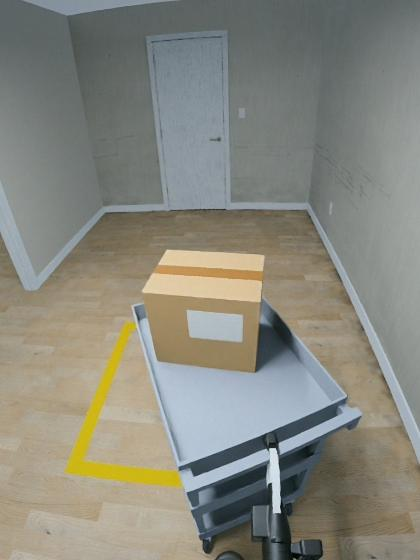

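Emit:
move --r1 '{"base":{"translate_m":0.16,"strafe_m":0.1},"pace":"slow"}' --blocking false --cameras '[]'

Emit:
wait --seconds 6 --cameras '["r1_head_camera","r1_head_right_camera"]'

Scene clock: 1417.07 s.
move: r1 moving
r1.base_odometry: x=+0.865 y=-0.389 heading=+1.350
r1.turned_by_wheels: -0.001
r1.turned_by_imu: -0.001
r1.base_tilt: forward=-1.6 right=+1.3
r1.lidar_m: 0.33 0.32 1.87 1.83 0.98 0.73 0.71 0.75 0.97 0.91 0.97 0.47
r1.base_status: translate_m moving; strafe_m moving
r1.joint_positions: lift_m=+0.678 arm_m=+0.000 wrist_yaw_rad=-0.003 wrist_pitch_rad=+0.002 wrist_roll_rad=+1.568 gripper_m=-0.030
r1.joint_status: not commanded
r1.measured_speeds: translate_m=+0.046 strafe_m=+0.029 rotate_rad=+0.000 lift_m=+0.000 arm_m=+0.000 wrist_yaw_rad=+0.000 wrist_pitch_rad=+0.000 wrist_roll_rad=+0.000
r1.motor_effort: lift_m=+13(13) arm_m=+4(4) wheel_0=-9(9) wheel_1=+7(7) wheel_2=-9(11)
r1.servo_current: wrist_yaw_rad=39(59) wrist_pitch_rad=39(46) wrist_roll_rad=46(59) gripper_m=39(52)
r1.hand_pose: x=+0.4590 y=-0.0883 z=+0.8551 quat_wxyz=(+0.708, +0.706, +0.000, -0.002) (m; r1's base frame)
r1.wrist_depth_mm: - - - 245 324 327 334 / - - - - 336 1661 1205 / - - - - 285 1708 - / - - - 255 259 - - / - - 544 236 240 - - / - 466 203 181 228 - - / - 473 473 158 211 - -
r2: as last shown
r2.base_tilt: forward=-0.6 right=+0.0
r2.lidar_m: 1.12 0.51 2.42 3.41 3.79 4.49 3.31 1.66 1.37 1.35 1.49 1.36
r2.motor_effort: lift_m=+21(21) arm_m=-5(6) wheel_0=+3(3) wheel_1=+1(2) wheel_2=+1(2)
r2.servo_current: wrist_yaw_rad=65(78) wrist_pitch_rad=46(46) wrist_roll_rad=33(59) gripper_m=104(104)
r2.contact_limits: arm_m 0.2
r2.wrist_depth_mm: - - - 163 229 215 208 / - - - 163 231 218 - / - - - 166 231 220 210 / - - - 164 234 220 211 / - - - 166 235 222 213 / - - 185 167 180 220 213 / - - - - 235 219 215
pictures: none
No camera images: "cameras" was empty.

Scene clock: 1419.63 s.
earlier move: r1 done
r1.base_odometry: x=+0.807 y=-0.224 heading=+1.350
r1.turned_by_wheels: +0.000
r1.turned_by_imu: +0.000
r1.base_tilt: forward=-1.6 right=+1.3
r1.lidar_m: 0.30 0.35 1.78 1.74 1.19 0.89 0.85 0.91 1.06 1.02 1.08 0.46
r1.base_status: done
r1.joint_positions: lift_m=+0.678 arm_m=+0.000 wrist_yaw_rad=-0.003 wrist_pitch_rad=+0.002 wrist_roll_rad=+1.568 gripper_m=-0.030
r1.joint_status: not commanded
r1.measured_speeds: all 0
r1.motor_effort: lift_m=+13(13) arm_m=+4(4) wheel_0=-4(10) wheel_1=+2(7) wheel_2=-4(11)
r1.servo_current: wrist_yaw_rad=52(72) wrist_pitch_rad=39(52) wrist_roll_rad=52(65) gripper_m=46(52)
r1.hand_pose: x=+0.4590 y=-0.0883 z=+0.8551 quat_wxyz=(+0.708, +0.706, +0.000, -0.002) (m; r1's base frame)
r1.wrist_depth_mm: - - - 235 319 327 327 / - - - - 336 1576 1205 / - - - - 279 1756 - / - - - 257 256 1921 - / - - 504 236 241 - - / - 466 205 181 229 - - / - 477 480 159 212 - -
r2.base_odometry: x=-2.323 y=-2.133 heading=-1.971
r2.turned_by_wheels: +0.000
r2.turned_by_imu: +0.000
r2.base_tilt: forward=-0.6 right=+0.0
r2.lidar_m: 1.14 0.51 2.41 3.41 3.78 4.50 3.27 1.65 1.34 1.34 1.49 1.37
r2.base_status: not commanded
r2.joint_positions: lift_m=+0.930 arm_m=+0.265 wrist_yaw_rad=+1.740 wrist_pitch_rad=+0.003 wrist_roll_rad=+0.002 gripper_m=-0.029
r2.joint_status: not commanded
r2.measured_speeds: all 0
r2.motor_effort: lift_m=+20(21) arm_m=-6(6) wheel_0=+3(3) wheel_1=+1(2) wheel_2=+1(2)
r2.servo_current: wrist_yaw_rad=65(78) wrist_pitch_rad=39(46) wrist_roll_rad=39(65) gripper_m=98(111)
r2.contact_limits: arm_m 0.2
r2.hand_pose: x=+0.4737 y=+0.2990 z=+1.1070 quat_wxyz=(+0.645, -0.001, +0.002, +0.764) (m; r2's base frame)
r2.wrist_depth_mm: - - - 163 229 216 208 / - - - 162 229 218 - / - - - 166 232 220 211 / - - - 165 234 220 211 / - - - 166 235 221 213 / - - 185 167 180 220 214 / - - - - 236 219 215
wait: 2.57 of 6 s (r1 has come to rest)
pictures: r1_head_camera, r1_head_right_camera
Images, in order (width x height): r1_head_camera 420x560, r1_head_right_camera 420x672.

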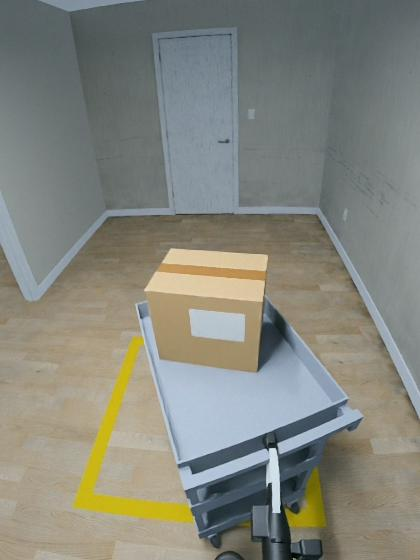

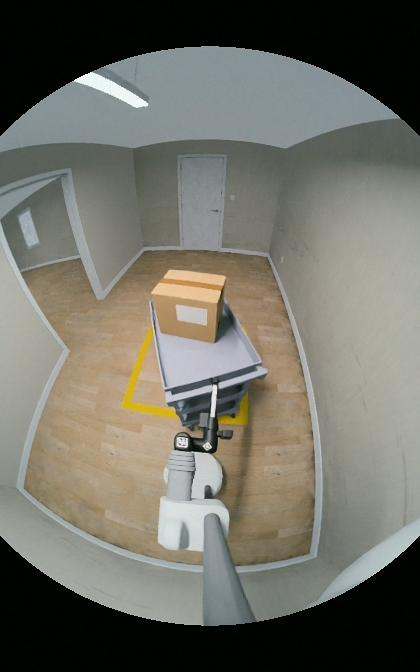

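Emit:
move --r1 '{"base":{"translate_m":0.16,"strafe_m":0.11},"pace":"slow"}' --blocking false --cameras '[]'

Emit:
wait --seconds 6 --cameras '["r1_head_camera","r1_head_right_camera"]'

Scene clock: 1431.20 s.
move: r1 moving
r1.base_odometry: x=+0.802 y=-0.211 heading=+1.350
r1.turned_by_wheels: -0.001
r1.turned_by_imu: -0.001
r1.base_tilt: forward=-1.6 right=+1.2
r1.lidar_m: 0.31 0.38 1.80 1.73 1.18 0.91 0.86 0.93 1.06 1.00 1.08 0.47
r1.base_status: translate_m moving; strafe_m moving
r1.joint_positions: lift_m=+0.678 arm_m=+0.000 wrist_yaw_rad=-0.003 wrist_pitch_rad=+0.002 wrist_roll_rad=+1.568 gripper_m=-0.030
r1.joint_status: not commanded
r1.measured_speeds: translate_m=+0.044 strafe_m=+0.030 rotate_rad=+0.001 lift_m=+0.000 arm_m=+0.000 wrist_yaw_rad=+0.000 wrist_pitch_rad=+0.000 wrist_roll_rad=+0.000
r1.motor_effort: lift_m=+13(13) arm_m=+4(4) wheel_0=-5(6) wheel_1=+4(9) wheel_2=-7(9)
r1.servo_current: wrist_yaw_rad=59(65) wrist_pitch_rad=46(46) wrist_roll_rad=46(59) gripper_m=46(52)
r1.hand_pose: x=+0.4590 y=-0.0883 z=+0.8551 quat_wxyz=(+0.708, +0.706, +0.000, -0.002) (m; r1's base frame)
r1.wrist_depth_mm: - - - 235 319 324 329 / - - - - 334 1618 1229 / - - - - 281 1756 - / - - - 255 256 1921 - / - - 504 236 242 - - / - 473 205 180 229 - - / - 473 473 159 211 - -
r2: as last shown
r2.base_tilt: forward=-0.7 right=+0.0
r2.lidar_m: 1.14 0.52 2.37 3.41 3.80 4.49 3.29 1.66 1.36 1.34 1.49 1.36
r2.motor_effort: lift_m=+21(21) arm_m=-6(6) wheel_0=+3(4) wheel_1=+1(1) wheel_2=+1(1)
r2.servo_current: wrist_yaw_rad=52(78) wrist_pitch_rad=46(46) wrist_roll_rad=65(65) gripper_m=98(104)
r2.contact_limits: arm_m 0.2
r2.wrist_depth_mm: - - - 163 229 215 208 / - - - 162 230 218 - / - - - 167 232 220 211 / - - - 164 233 220 212 / - - - 166 235 222 213 / - - 185 167 180 222 214 / - - - - 235 218 215
pictures: none
No camera images: "cameras" was empty.

Scene clock: 1433.83 s.
earlier move: r1 done
r1.base_odometry: x=+0.735 y=-0.044 heading=+1.350
r1.turned_by_wheels: +0.000
r1.turned_by_imu: +0.000
r1.base_tilt: forward=-1.6 right=+1.3
r1.lidar_m: 0.33 0.34 1.68 1.63 1.37 1.03 0.99 1.07 1.19 1.12 1.19 0.45
r1.base_status: done
r1.joint_positions: lift_m=+0.678 arm_m=+0.000 wrist_yaw_rad=-0.003 wrist_pitch_rad=+0.002 wrist_roll_rad=+1.568 gripper_m=-0.030
r1.joint_status: not commanded
r1.measured_speeds: all 0
r1.motor_effort: lift_m=+13(13) arm_m=+4(4) wheel_0=-5(10) wheel_1=+2(9) wheel_2=-2(10)
r1.servo_current: wrist_yaw_rad=39(72) wrist_pitch_rad=39(52) wrist_roll_rad=52(65) gripper_m=46(52)
r1.hand_pose: x=+0.4590 y=-0.0883 z=+0.8551 quat_wxyz=(+0.708, +0.706, +0.000, -0.002) (m; r1's base frame)
r1.wrist_depth_mm: - - - - 319 320 324 / - - - - 296 1708 1255 / - - - - 273 1756 - / - - - 252 255 - - / - 609 492 236 241 - - / - 469 206 182 229 - - / - 480 480 158 212 - -
r2.base_odometry: x=-2.323 y=-2.133 heading=-1.971
r2.turned_by_wheels: +0.000
r2.turned_by_imu: +0.000
r2.base_tilt: forward=-0.7 right=+0.0
r2.lidar_m: 1.14 0.52 2.44 3.39 3.77 4.47 3.32 1.67 1.36 1.34 1.53 1.33
r2.base_status: not commanded
r2.joint_positions: lift_m=+0.930 arm_m=+0.265 wrist_yaw_rad=+1.740 wrist_pitch_rad=+0.003 wrist_roll_rad=+0.002 gripper_m=-0.029
r2.joint_status: not commanded
r2.measured_speeds: all 0
r2.motor_effort: lift_m=+21(21) arm_m=-6(6) wheel_0=+3(4) wheel_1=+1(2) wheel_2=+1(2)
r2.servo_current: wrist_yaw_rad=59(78) wrist_pitch_rad=46(46) wrist_roll_rad=46(65) gripper_m=98(104)
r2.contact_limits: arm_m 0.2
r2.hand_pose: x=+0.4737 y=+0.2990 z=+1.1070 quat_wxyz=(+0.645, -0.001, +0.002, +0.764) (m; r2's base frame)
r2.wrist_depth_mm: - - - 164 229 216 208 / - - - 162 231 217 - / - - - 166 232 220 210 / - - - 164 233 220 211 / - - - 166 235 222 213 / - - 186 167 180 220 213 / - - - - 235 219 214
wait: 2.63 of 6 s (r1 has come to rest)
pictures: r1_head_camera, r1_head_right_camera
Images, in order (width x height): r1_head_camera 420x560, r1_head_right_camera 420x672.

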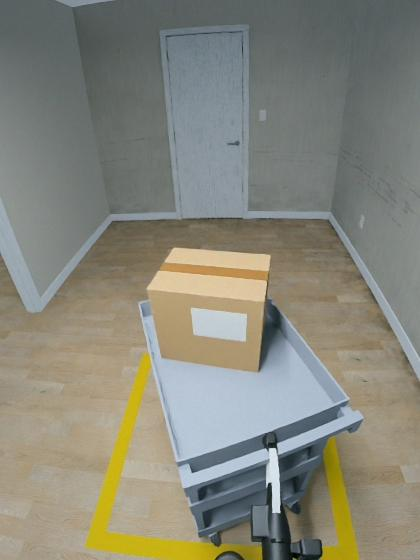

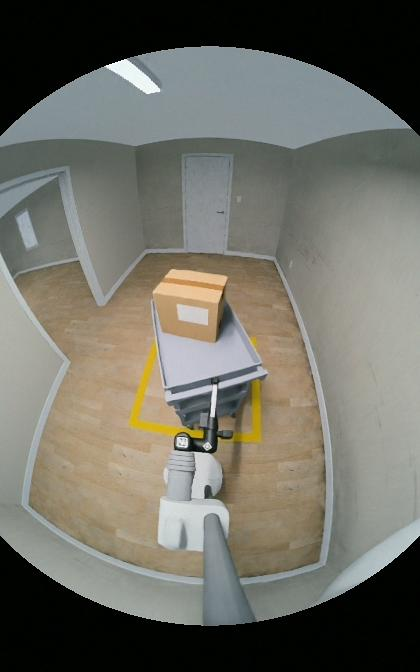

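Emit:
move --r1 '{"base":{"translate_m":0.1,"strafe_m":0.16},"pace":"slow"}' --blocking false --cameras '[]'

Emit:
wait --seconds 6 --cameras '["r1_head_camera","r1_head_right_camera","r1_head_left_camera"]'

Scene clock: 1438.43 s.
move: r1 moving
r1.base_odometry: x=+0.726 y=-0.035 heading=+1.349
r1.turned_by_wheels: -0.001
r1.turned_by_imu: -0.001
r1.base_tilt: forward=-1.6 right=+1.3
r1.lidar_m: 0.33 0.36 1.68 1.62 1.41 1.06 1.01 1.07 1.18 1.14 1.20 0.43
r1.base_status: translate_m moving; strafe_m moving
r1.joint_positions: lift_m=+0.678 arm_m=+0.000 wrist_yaw_rad=-0.003 wrist_pitch_rad=+0.002 wrist_roll_rad=+1.568 gripper_m=-0.030
r1.joint_status: not commanded
r1.measured_speeds: translate_m=+0.025 strafe_m=+0.041 rotate_rad=+0.001 lift_m=+0.000 arm_m=+0.000 wrist_yaw_rad=+0.000 wrist_pitch_rad=+0.000 wrist_roll_rad=+0.000
r1.motor_effort: lift_m=+13(13) arm_m=+4(4) wheel_0=-9(11) wheel_1=+6(7) wheel_2=-7(7)
r1.servo_current: wrist_yaw_rad=39(59) wrist_pitch_rad=33(46) wrist_roll_rad=59(65) gripper_m=46(52)
r1.hand_pose: x=+0.4590 y=-0.0883 z=+0.8551 quat_wxyz=(+0.708, +0.706, +0.000, -0.002) (m; r1's base frame)
r1.wrist_depth_mm: - - - - 315 322 324 / - - - - 296 1708 1281 / - - - - 274 1756 - / - - - 252 256 - - / - 597 480 236 240 - - / - 469 204 181 229 - - / - 480 484 158 212 - -
r2: as last shown
r2.lidar_m: 1.10 0.51 2.43 3.40 3.76 4.50 3.31 1.67 1.36 1.35 1.48 1.36
r2.motor_effort: lift_m=+20(21) arm_m=-6(6) wheel_0=+3(3) wheel_1=+1(1) wheel_2=+1(1)
r2.servo_current: wrist_yaw_rad=72(72) wrist_pitch_rad=39(39) wrist_roll_rad=46(52) gripper_m=91(104)
r2.contact_limits: arm_m 0.2
r2.wrist_depth_mm: - - - 163 229 216 208 / - - - 163 231 217 - / - - - 166 233 219 211 / - - - 164 233 220 211 / - - - 166 235 221 213 / - - 185 167 180 221 214 / - - - - 234 219 215
pictures: none
No camera images: "cameras" was empty.

Scene clock: 1441.10 s.
earlier move: r1 done
r1.base_odometry: x=+0.601 y=+0.089 heading=+1.349
r1.turned_by_wheels: +0.000
r1.turned_by_imu: +0.000
r1.base_tilt: forward=-1.6 right=+1.3
r1.lidar_m: 0.36 0.38 1.50 1.47 1.51 1.13 1.08 1.17 1.33 1.29 1.40 0.44
r1.base_status: done
r1.joint_positions: lift_m=+0.678 arm_m=+0.000 wrist_yaw_rad=-0.003 wrist_pitch_rad=+0.002 wrist_roll_rad=+1.568 gripper_m=-0.030
r1.joint_status: not commanded
r1.measured_speeds: all 0
r1.motor_effort: lift_m=+13(13) arm_m=+4(4) wheel_0=-5(11) wheel_1=+1(8) wheel_2=-4(8)
r1.servo_current: wrist_yaw_rad=52(72) wrist_pitch_rad=46(52) wrist_roll_rad=39(72) gripper_m=46(52)
r1.hand_pose: x=+0.4590 y=-0.0883 z=+0.8551 quat_wxyz=(+0.708, +0.706, +0.000, -0.002) (m; r1's base frame)
r1.wrist_depth_mm: - - - - 277 1576 1138 / - - - 259 264 1708 1281 / - - - 253 254 1863 - / - - 580 243 245 - - / - 473 469 179 237 - - / - 500 203 181 229 - - / - 530 517 158 219 - -
r2.base_odometry: x=-2.323 y=-2.133 heading=-1.971
r2.turned_by_wheels: +0.000
r2.turned_by_imu: +0.000
r2.base_tilt: forward=-0.6 right=+0.1
r2.lidar_m: 1.13 0.52 2.43 3.40 3.78 4.49 3.30 1.67 1.36 1.35 1.51 1.36
r2.base_status: not commanded
r2.joint_positions: lift_m=+0.930 arm_m=+0.265 wrist_yaw_rad=+1.740 wrist_pitch_rad=+0.003 wrist_roll_rad=+0.002 gripper_m=-0.029
r2.joint_status: not commanded
r2.measured_speeds: all 0
r2.motor_effort: lift_m=+21(21) arm_m=-6(6) wheel_0=+3(4) wheel_1=+1(2) wheel_2=+1(2)
r2.servo_current: wrist_yaw_rad=72(78) wrist_pitch_rad=39(46) wrist_roll_rad=39(59) gripper_m=104(104)
r2.contact_limits: arm_m 0.2
r2.hand_pose: x=+0.4737 y=+0.2990 z=+1.1070 quat_wxyz=(+0.645, -0.001, +0.002, +0.764) (m; r2's base frame)
r2.wrist_depth_mm: - - - 163 229 216 208 / - - - 162 231 218 - / - - - 166 231 220 211 / - - - 164 233 220 213 / - - - 166 236 221 213 / - - 185 167 180 220 214 / - - - - 234 219 215
wait: 2.67 of 6 s (r1 has come to rest)
pictures: r1_head_camera, r1_head_left_camera, r1_head_right_camera
Images, in order (width x height): r1_head_camera 420x560, r1_head_left_camera 420x672, r1_head_right_camera 420x672.

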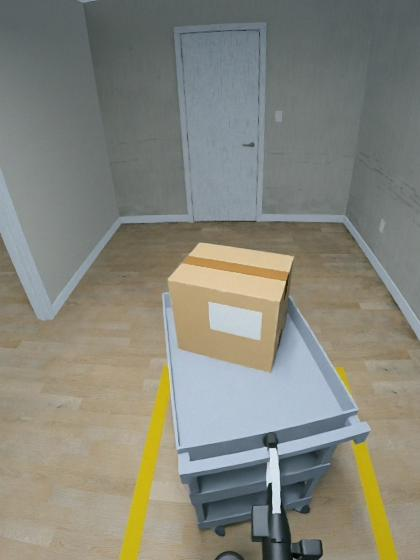

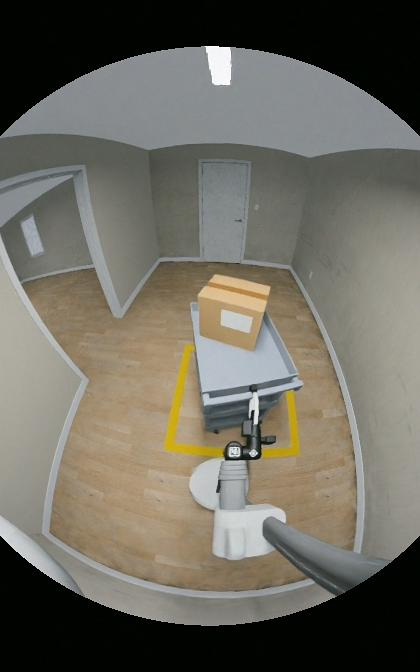

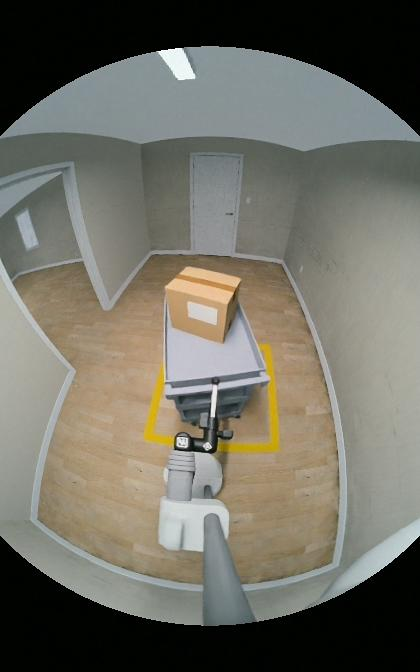

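Emit:
move --r1 '{"joints":{"gripper_m":0.12},"pace":"slow"}' --blocking false --cameras '[]'

Emit:
wait --seconds 3 --cameras '[]'

Emit:
move --r1 '{"base":{"translate_m":-0.4},"pace":"slow"}' --blocking false --cameras '[]'

Emit:
wait --seconds 6 --cameras '["r1_head_camera"]'

Scene clock: 1450.83 s.
move: r1 moving
r1.base_odometry: x=+0.601 y=+0.089 heading=+1.349
r1.turned_by_wheels: +0.000
r1.turned_by_imu: +0.000
r1.base_tilt: forward=-1.6 right=+1.3
r1.lidar_m: 0.36 0.36 1.51 1.46 1.52 1.13 1.09 1.16 1.36 1.28 1.39 0.44
r1.base_status: not commanded
r1.joint_positions: lift_m=+0.678 arm_m=+0.000 wrist_yaw_rad=-0.003 wrist_pitch_rad=+0.002 wrist_roll_rad=+1.568 gripper_m=-0.016
r1.joint_status: gripper_m moving
r1.measured_speeds: all 0
r1.motor_effort: lift_m=+13(13) arm_m=+4(4) wheel_0=-6(6) wheel_1=+1(1) wheel_2=-4(4)
r1.servo_current: wrist_yaw_rad=59(59) wrist_pitch_rad=46(46) wrist_roll_rad=39(59) gripper_m=59(59)
r1.hand_pose: x=+0.4590 y=-0.0883 z=+0.8551 quat_wxyz=(+0.708, +0.706, +0.000, -0.002) (m; r1's base frame)
r1.wrist_depth_mm: - - - - 279 1537 1160 / - - - - 267 1708 1281 / - - - 254 255 1921 - / - - 574 244 248 - - / - 477 473 181 238 - - / - 504 204 182 231 - - / - - 517 167 164 - -
r2: as last shown
r2.lidar_m: 1.13 0.50 2.40 3.39 3.80 4.49 3.31 1.67 1.37 1.34 1.50 1.38
r2.motor_effort: lift_m=+21(21) arm_m=-6(6) wheel_0=+3(3) wheel_1=+1(2) wheel_2=+1(1)
r2.servo_current: wrist_yaw_rad=52(85) wrist_pitch_rad=46(46) wrist_roll_rad=52(59) gripper_m=98(104)
r2.contact_limits: arm_m 0.2
r2.wrist_depth_mm: - - - 163 229 216 208 / - - - 162 230 218 - / - - - 166 230 219 211 / - - - 164 234 220 211 / - - - 166 235 222 213 / - - 185 167 180 220 214 / - - - - 235 218 214
pictures: none
No camera images: "cameras" was empty.

Scene clock: 1453.83 s.
earlier move: r1 moving
r1.base_odometry: x=+0.601 y=+0.089 heading=+1.350
r1.turned_by_wheels: +0.000
r1.turned_by_imu: +0.000
r1.base_tilt: forward=-1.6 right=+1.3
r1.lidar_m: 0.35 0.36 1.50 1.44 1.52 1.15 1.10 1.16 1.33 1.30 1.39 0.45
r1.base_status: not commanded
r1.joint_positions: lift_m=+0.678 arm_m=+0.000 wrist_yaw_rad=-0.003 wrist_pitch_rad=+0.002 wrist_roll_rad=+1.568 gripper_m=+0.082
r1.joint_status: gripper_m moving
r1.measured_speeds: all 0
r1.motor_effort: lift_m=+13(13) arm_m=+4(4) wheel_0=-4(6) wheel_1=+1(1) wheel_2=-4(4)
r1.servo_current: wrist_yaw_rad=59(72) wrist_pitch_rad=39(52) wrist_roll_rad=46(65) gripper_m=46(72)
r1.hand_pose: x=+0.4590 y=-0.0883 z=+0.8551 quat_wxyz=(+0.708, +0.706, +0.000, -0.002) (m; r1's base frame)
r1.wrist_depth_mm: - - - - 291 314 1078 / - - - - 271 1756 1229 / - - - 255 259 1808 - / - - 585 245 251 - - / - 480 473 183 241 - - / - 508 484 182 233 - - / - - 187 151 171 - -
r2.base_odometry: x=-2.323 y=-2.133 heading=-1.971
r2.turned_by_wheels: +0.000
r2.turned_by_imu: +0.000
r2.base_tilt: forward=-0.6 right=+0.0
r2.lidar_m: 1.14 0.52 2.42 3.41 3.77 4.52 3.28 1.69 1.36 1.35 1.51 1.36
r2.base_status: not commanded
r2.joint_positions: lift_m=+0.930 arm_m=+0.265 wrist_yaw_rad=+1.740 wrist_pitch_rad=+0.003 wrist_roll_rad=+0.002 gripper_m=-0.029
r2.joint_status: not commanded
r2.measured_speeds: all 0
r2.motor_effort: lift_m=+21(21) arm_m=-5(6) wheel_0=+3(4) wheel_1=+1(2) wheel_2=+1(1)
r2.servo_current: wrist_yaw_rad=65(91) wrist_pitch_rad=46(52) wrist_roll_rad=52(59) gripper_m=91(111)
r2.contact_limits: arm_m 0.2
r2.hand_pose: x=+0.4737 y=+0.2990 z=+1.1070 quat_wxyz=(+0.645, -0.001, +0.002, +0.764) (m; r2's base frame)
r2.wrist_depth_mm: - - - 164 228 216 208 / - - - 163 230 217 - / - - - 166 232 220 210 / - - - 164 233 220 212 / - - - 166 235 222 213 / - - 185 167 180 221 213 / - - - - 236 219 214
wait: 3.00 s; no rest
pictures: none
No camera images: "cameras" was empty.

Scene clock: 1454.33 s.
earlier move: r1 moving
move: r1 moving
r1.base_odometry: x=+0.598 y=+0.077 heading=+1.349
r1.turned_by_wheels: +0.000
r1.turned_by_imu: +0.000
r1.base_tilt: forward=-1.6 right=+1.2
r1.lidar_m: 0.38 0.43 1.51 1.47 1.51 1.13 1.08 1.15 1.35 1.31 1.39 0.47
r1.base_status: translate_m moving
r1.joint_positions: lift_m=+0.677 arm_m=+0.000 wrist_yaw_rad=-0.003 wrist_pitch_rad=+0.002 wrist_roll_rad=+1.568 gripper_m=+0.096
r1.joint_status: gripper_m moving
r1.measured_speeds: translate_m=-0.047 strafe_m=+0.000 rotate_rad=-0.004 lift_m=+0.000 arm_m=+0.000 wrist_yaw_rad=+0.001 wrist_pitch_rad=+0.000 wrist_roll_rad=+0.000
r1.motor_effort: lift_m=+14(14) arm_m=+4(4) wheel_0=-6(6) wheel_1=-5(6) wheel_2=+7(7)
r1.servo_current: wrist_yaw_rad=65(65) wrist_pitch_rad=46(46) wrist_roll_rad=52(65) gripper_m=59(65)
r1.hand_pose: x=+0.4590 y=-0.0882 z=+0.8550 quat_wxyz=(+0.708, +0.706, +0.000, -0.002) (m; r1's base frame)
r1.wrist_depth_mm: - - - - 297 1576 1205 / - - - - 276 1756 1255 / - - - - 268 1863 - / - - 564 253 257 - - / - 492 484 246 250 - - / - - 222 185 198 - - / - 554 544 144 234 - -
r2: as last shown
r2.base_tilt: forward=-0.7 right=+0.0
r2.lidar_m: 1.10 0.52 2.42 3.38 3.79 4.49 3.31 1.68 1.34 1.34 1.50 1.37
r2.motor_effort: lift_m=+21(21) arm_m=-6(6) wheel_0=+3(3) wheel_1=+2(2) wheel_2=+1(2)
r2.servo_current: wrist_yaw_rad=72(72) wrist_pitch_rad=39(46) wrist_roll_rad=39(52) gripper_m=104(104)
r2.contact_limits: arm_m 0.2
r2.wrist_depth_mm: - - - 163 229 216 208 / - - - 162 229 217 - / - - - 166 232 220 211 / - - - 164 233 220 213 / - - - 166 234 222 213 / - - 185 167 180 222 214 / - - - - 235 218 215
pictures: none
No camera images: "cameras" was empty.

Scene clock: 1459.13 s.
earlier move: r1 done
r1.base_odometry: x=+0.513 y=-0.302 heading=+1.349
r1.turned_by_wheels: +0.000
r1.turned_by_imu: +0.000
r1.base_tilt: forward=-1.6 right=+1.3
r1.lidar_m: 0.74 2.60 1.54 1.47 0.99 0.73 0.70 0.76 1.10 1.29 1.36 0.84
r1.base_status: done
r1.joint_positions: lift_m=+0.677 arm_m=+0.000 wrist_yaw_rad=-0.003 wrist_pitch_rad=+0.002 wrist_roll_rad=+1.568 gripper_m=+0.120
r1.joint_status: all done
r1.measured_speeds: all 0
r1.motor_effort: lift_m=+15(15) arm_m=+4(4) wheel_0=-3(8) wheel_1=-3(6) wheel_2=+3(7)
r1.servo_current: wrist_yaw_rad=59(72) wrist_pitch_rad=46(52) wrist_roll_rad=52(78) gripper_m=46(65)
r1.hand_pose: x=+0.4590 y=-0.0882 z=+0.8550 quat_wxyz=(+0.708, +0.706, +0.000, -0.002) (m; r1's base frame)
r1.wrist_depth_mm: - - - - - 1808 1138 / - - - - - 1661 1182 / - - - - - 668 1281 / - - 991 866 - 647 - / - - 904 866 - 627 - / - - 917 597 197 201 609 / - - - 145 - 1808 1205
r2.base_odometry: x=-2.323 y=-2.133 heading=-1.971
r2.turned_by_wheels: +0.000
r2.turned_by_imu: +0.001
r2.base_tilt: forward=-0.7 right=+0.0
r2.lidar_m: 1.12 0.51 2.40 3.40 3.78 4.49 3.30 1.67 1.35 1.33 1.52 1.36
r2.base_status: not commanded
r2.joint_positions: lift_m=+0.930 arm_m=+0.265 wrist_yaw_rad=+1.740 wrist_pitch_rad=+0.003 wrist_roll_rad=+0.002 gripper_m=-0.029
r2.joint_status: not commanded
r2.measured_speeds: all 0
r2.motor_effort: lift_m=+21(21) arm_m=-6(6) wheel_0=+3(4) wheel_1=+1(2) wheel_2=+1(2)
r2.servo_current: wrist_yaw_rad=59(78) wrist_pitch_rad=39(52) wrist_roll_rad=46(59) gripper_m=104(104)
r2.contact_limits: arm_m 0.2
r2.hand_pose: x=+0.4737 y=+0.2990 z=+1.1070 quat_wxyz=(+0.645, -0.001, +0.002, +0.764) (m; r2's base frame)
r2.wrist_depth_mm: - - - 163 229 216 208 / - - - 163 231 218 - / - - - 166 232 220 210 / - - - 164 234 220 211 / - - - 165 235 222 213 / - - 185 167 180 221 214 / - - - - 235 218 216
wait: 4.80 of 6 s (r1 has come to rest)
pictures: r1_head_camera
Images, in order (width x height): r1_head_camera 420x560.

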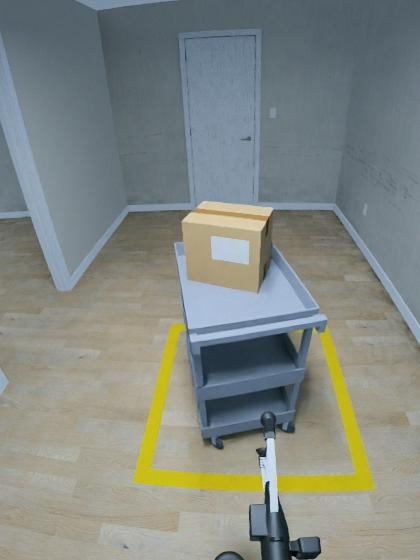

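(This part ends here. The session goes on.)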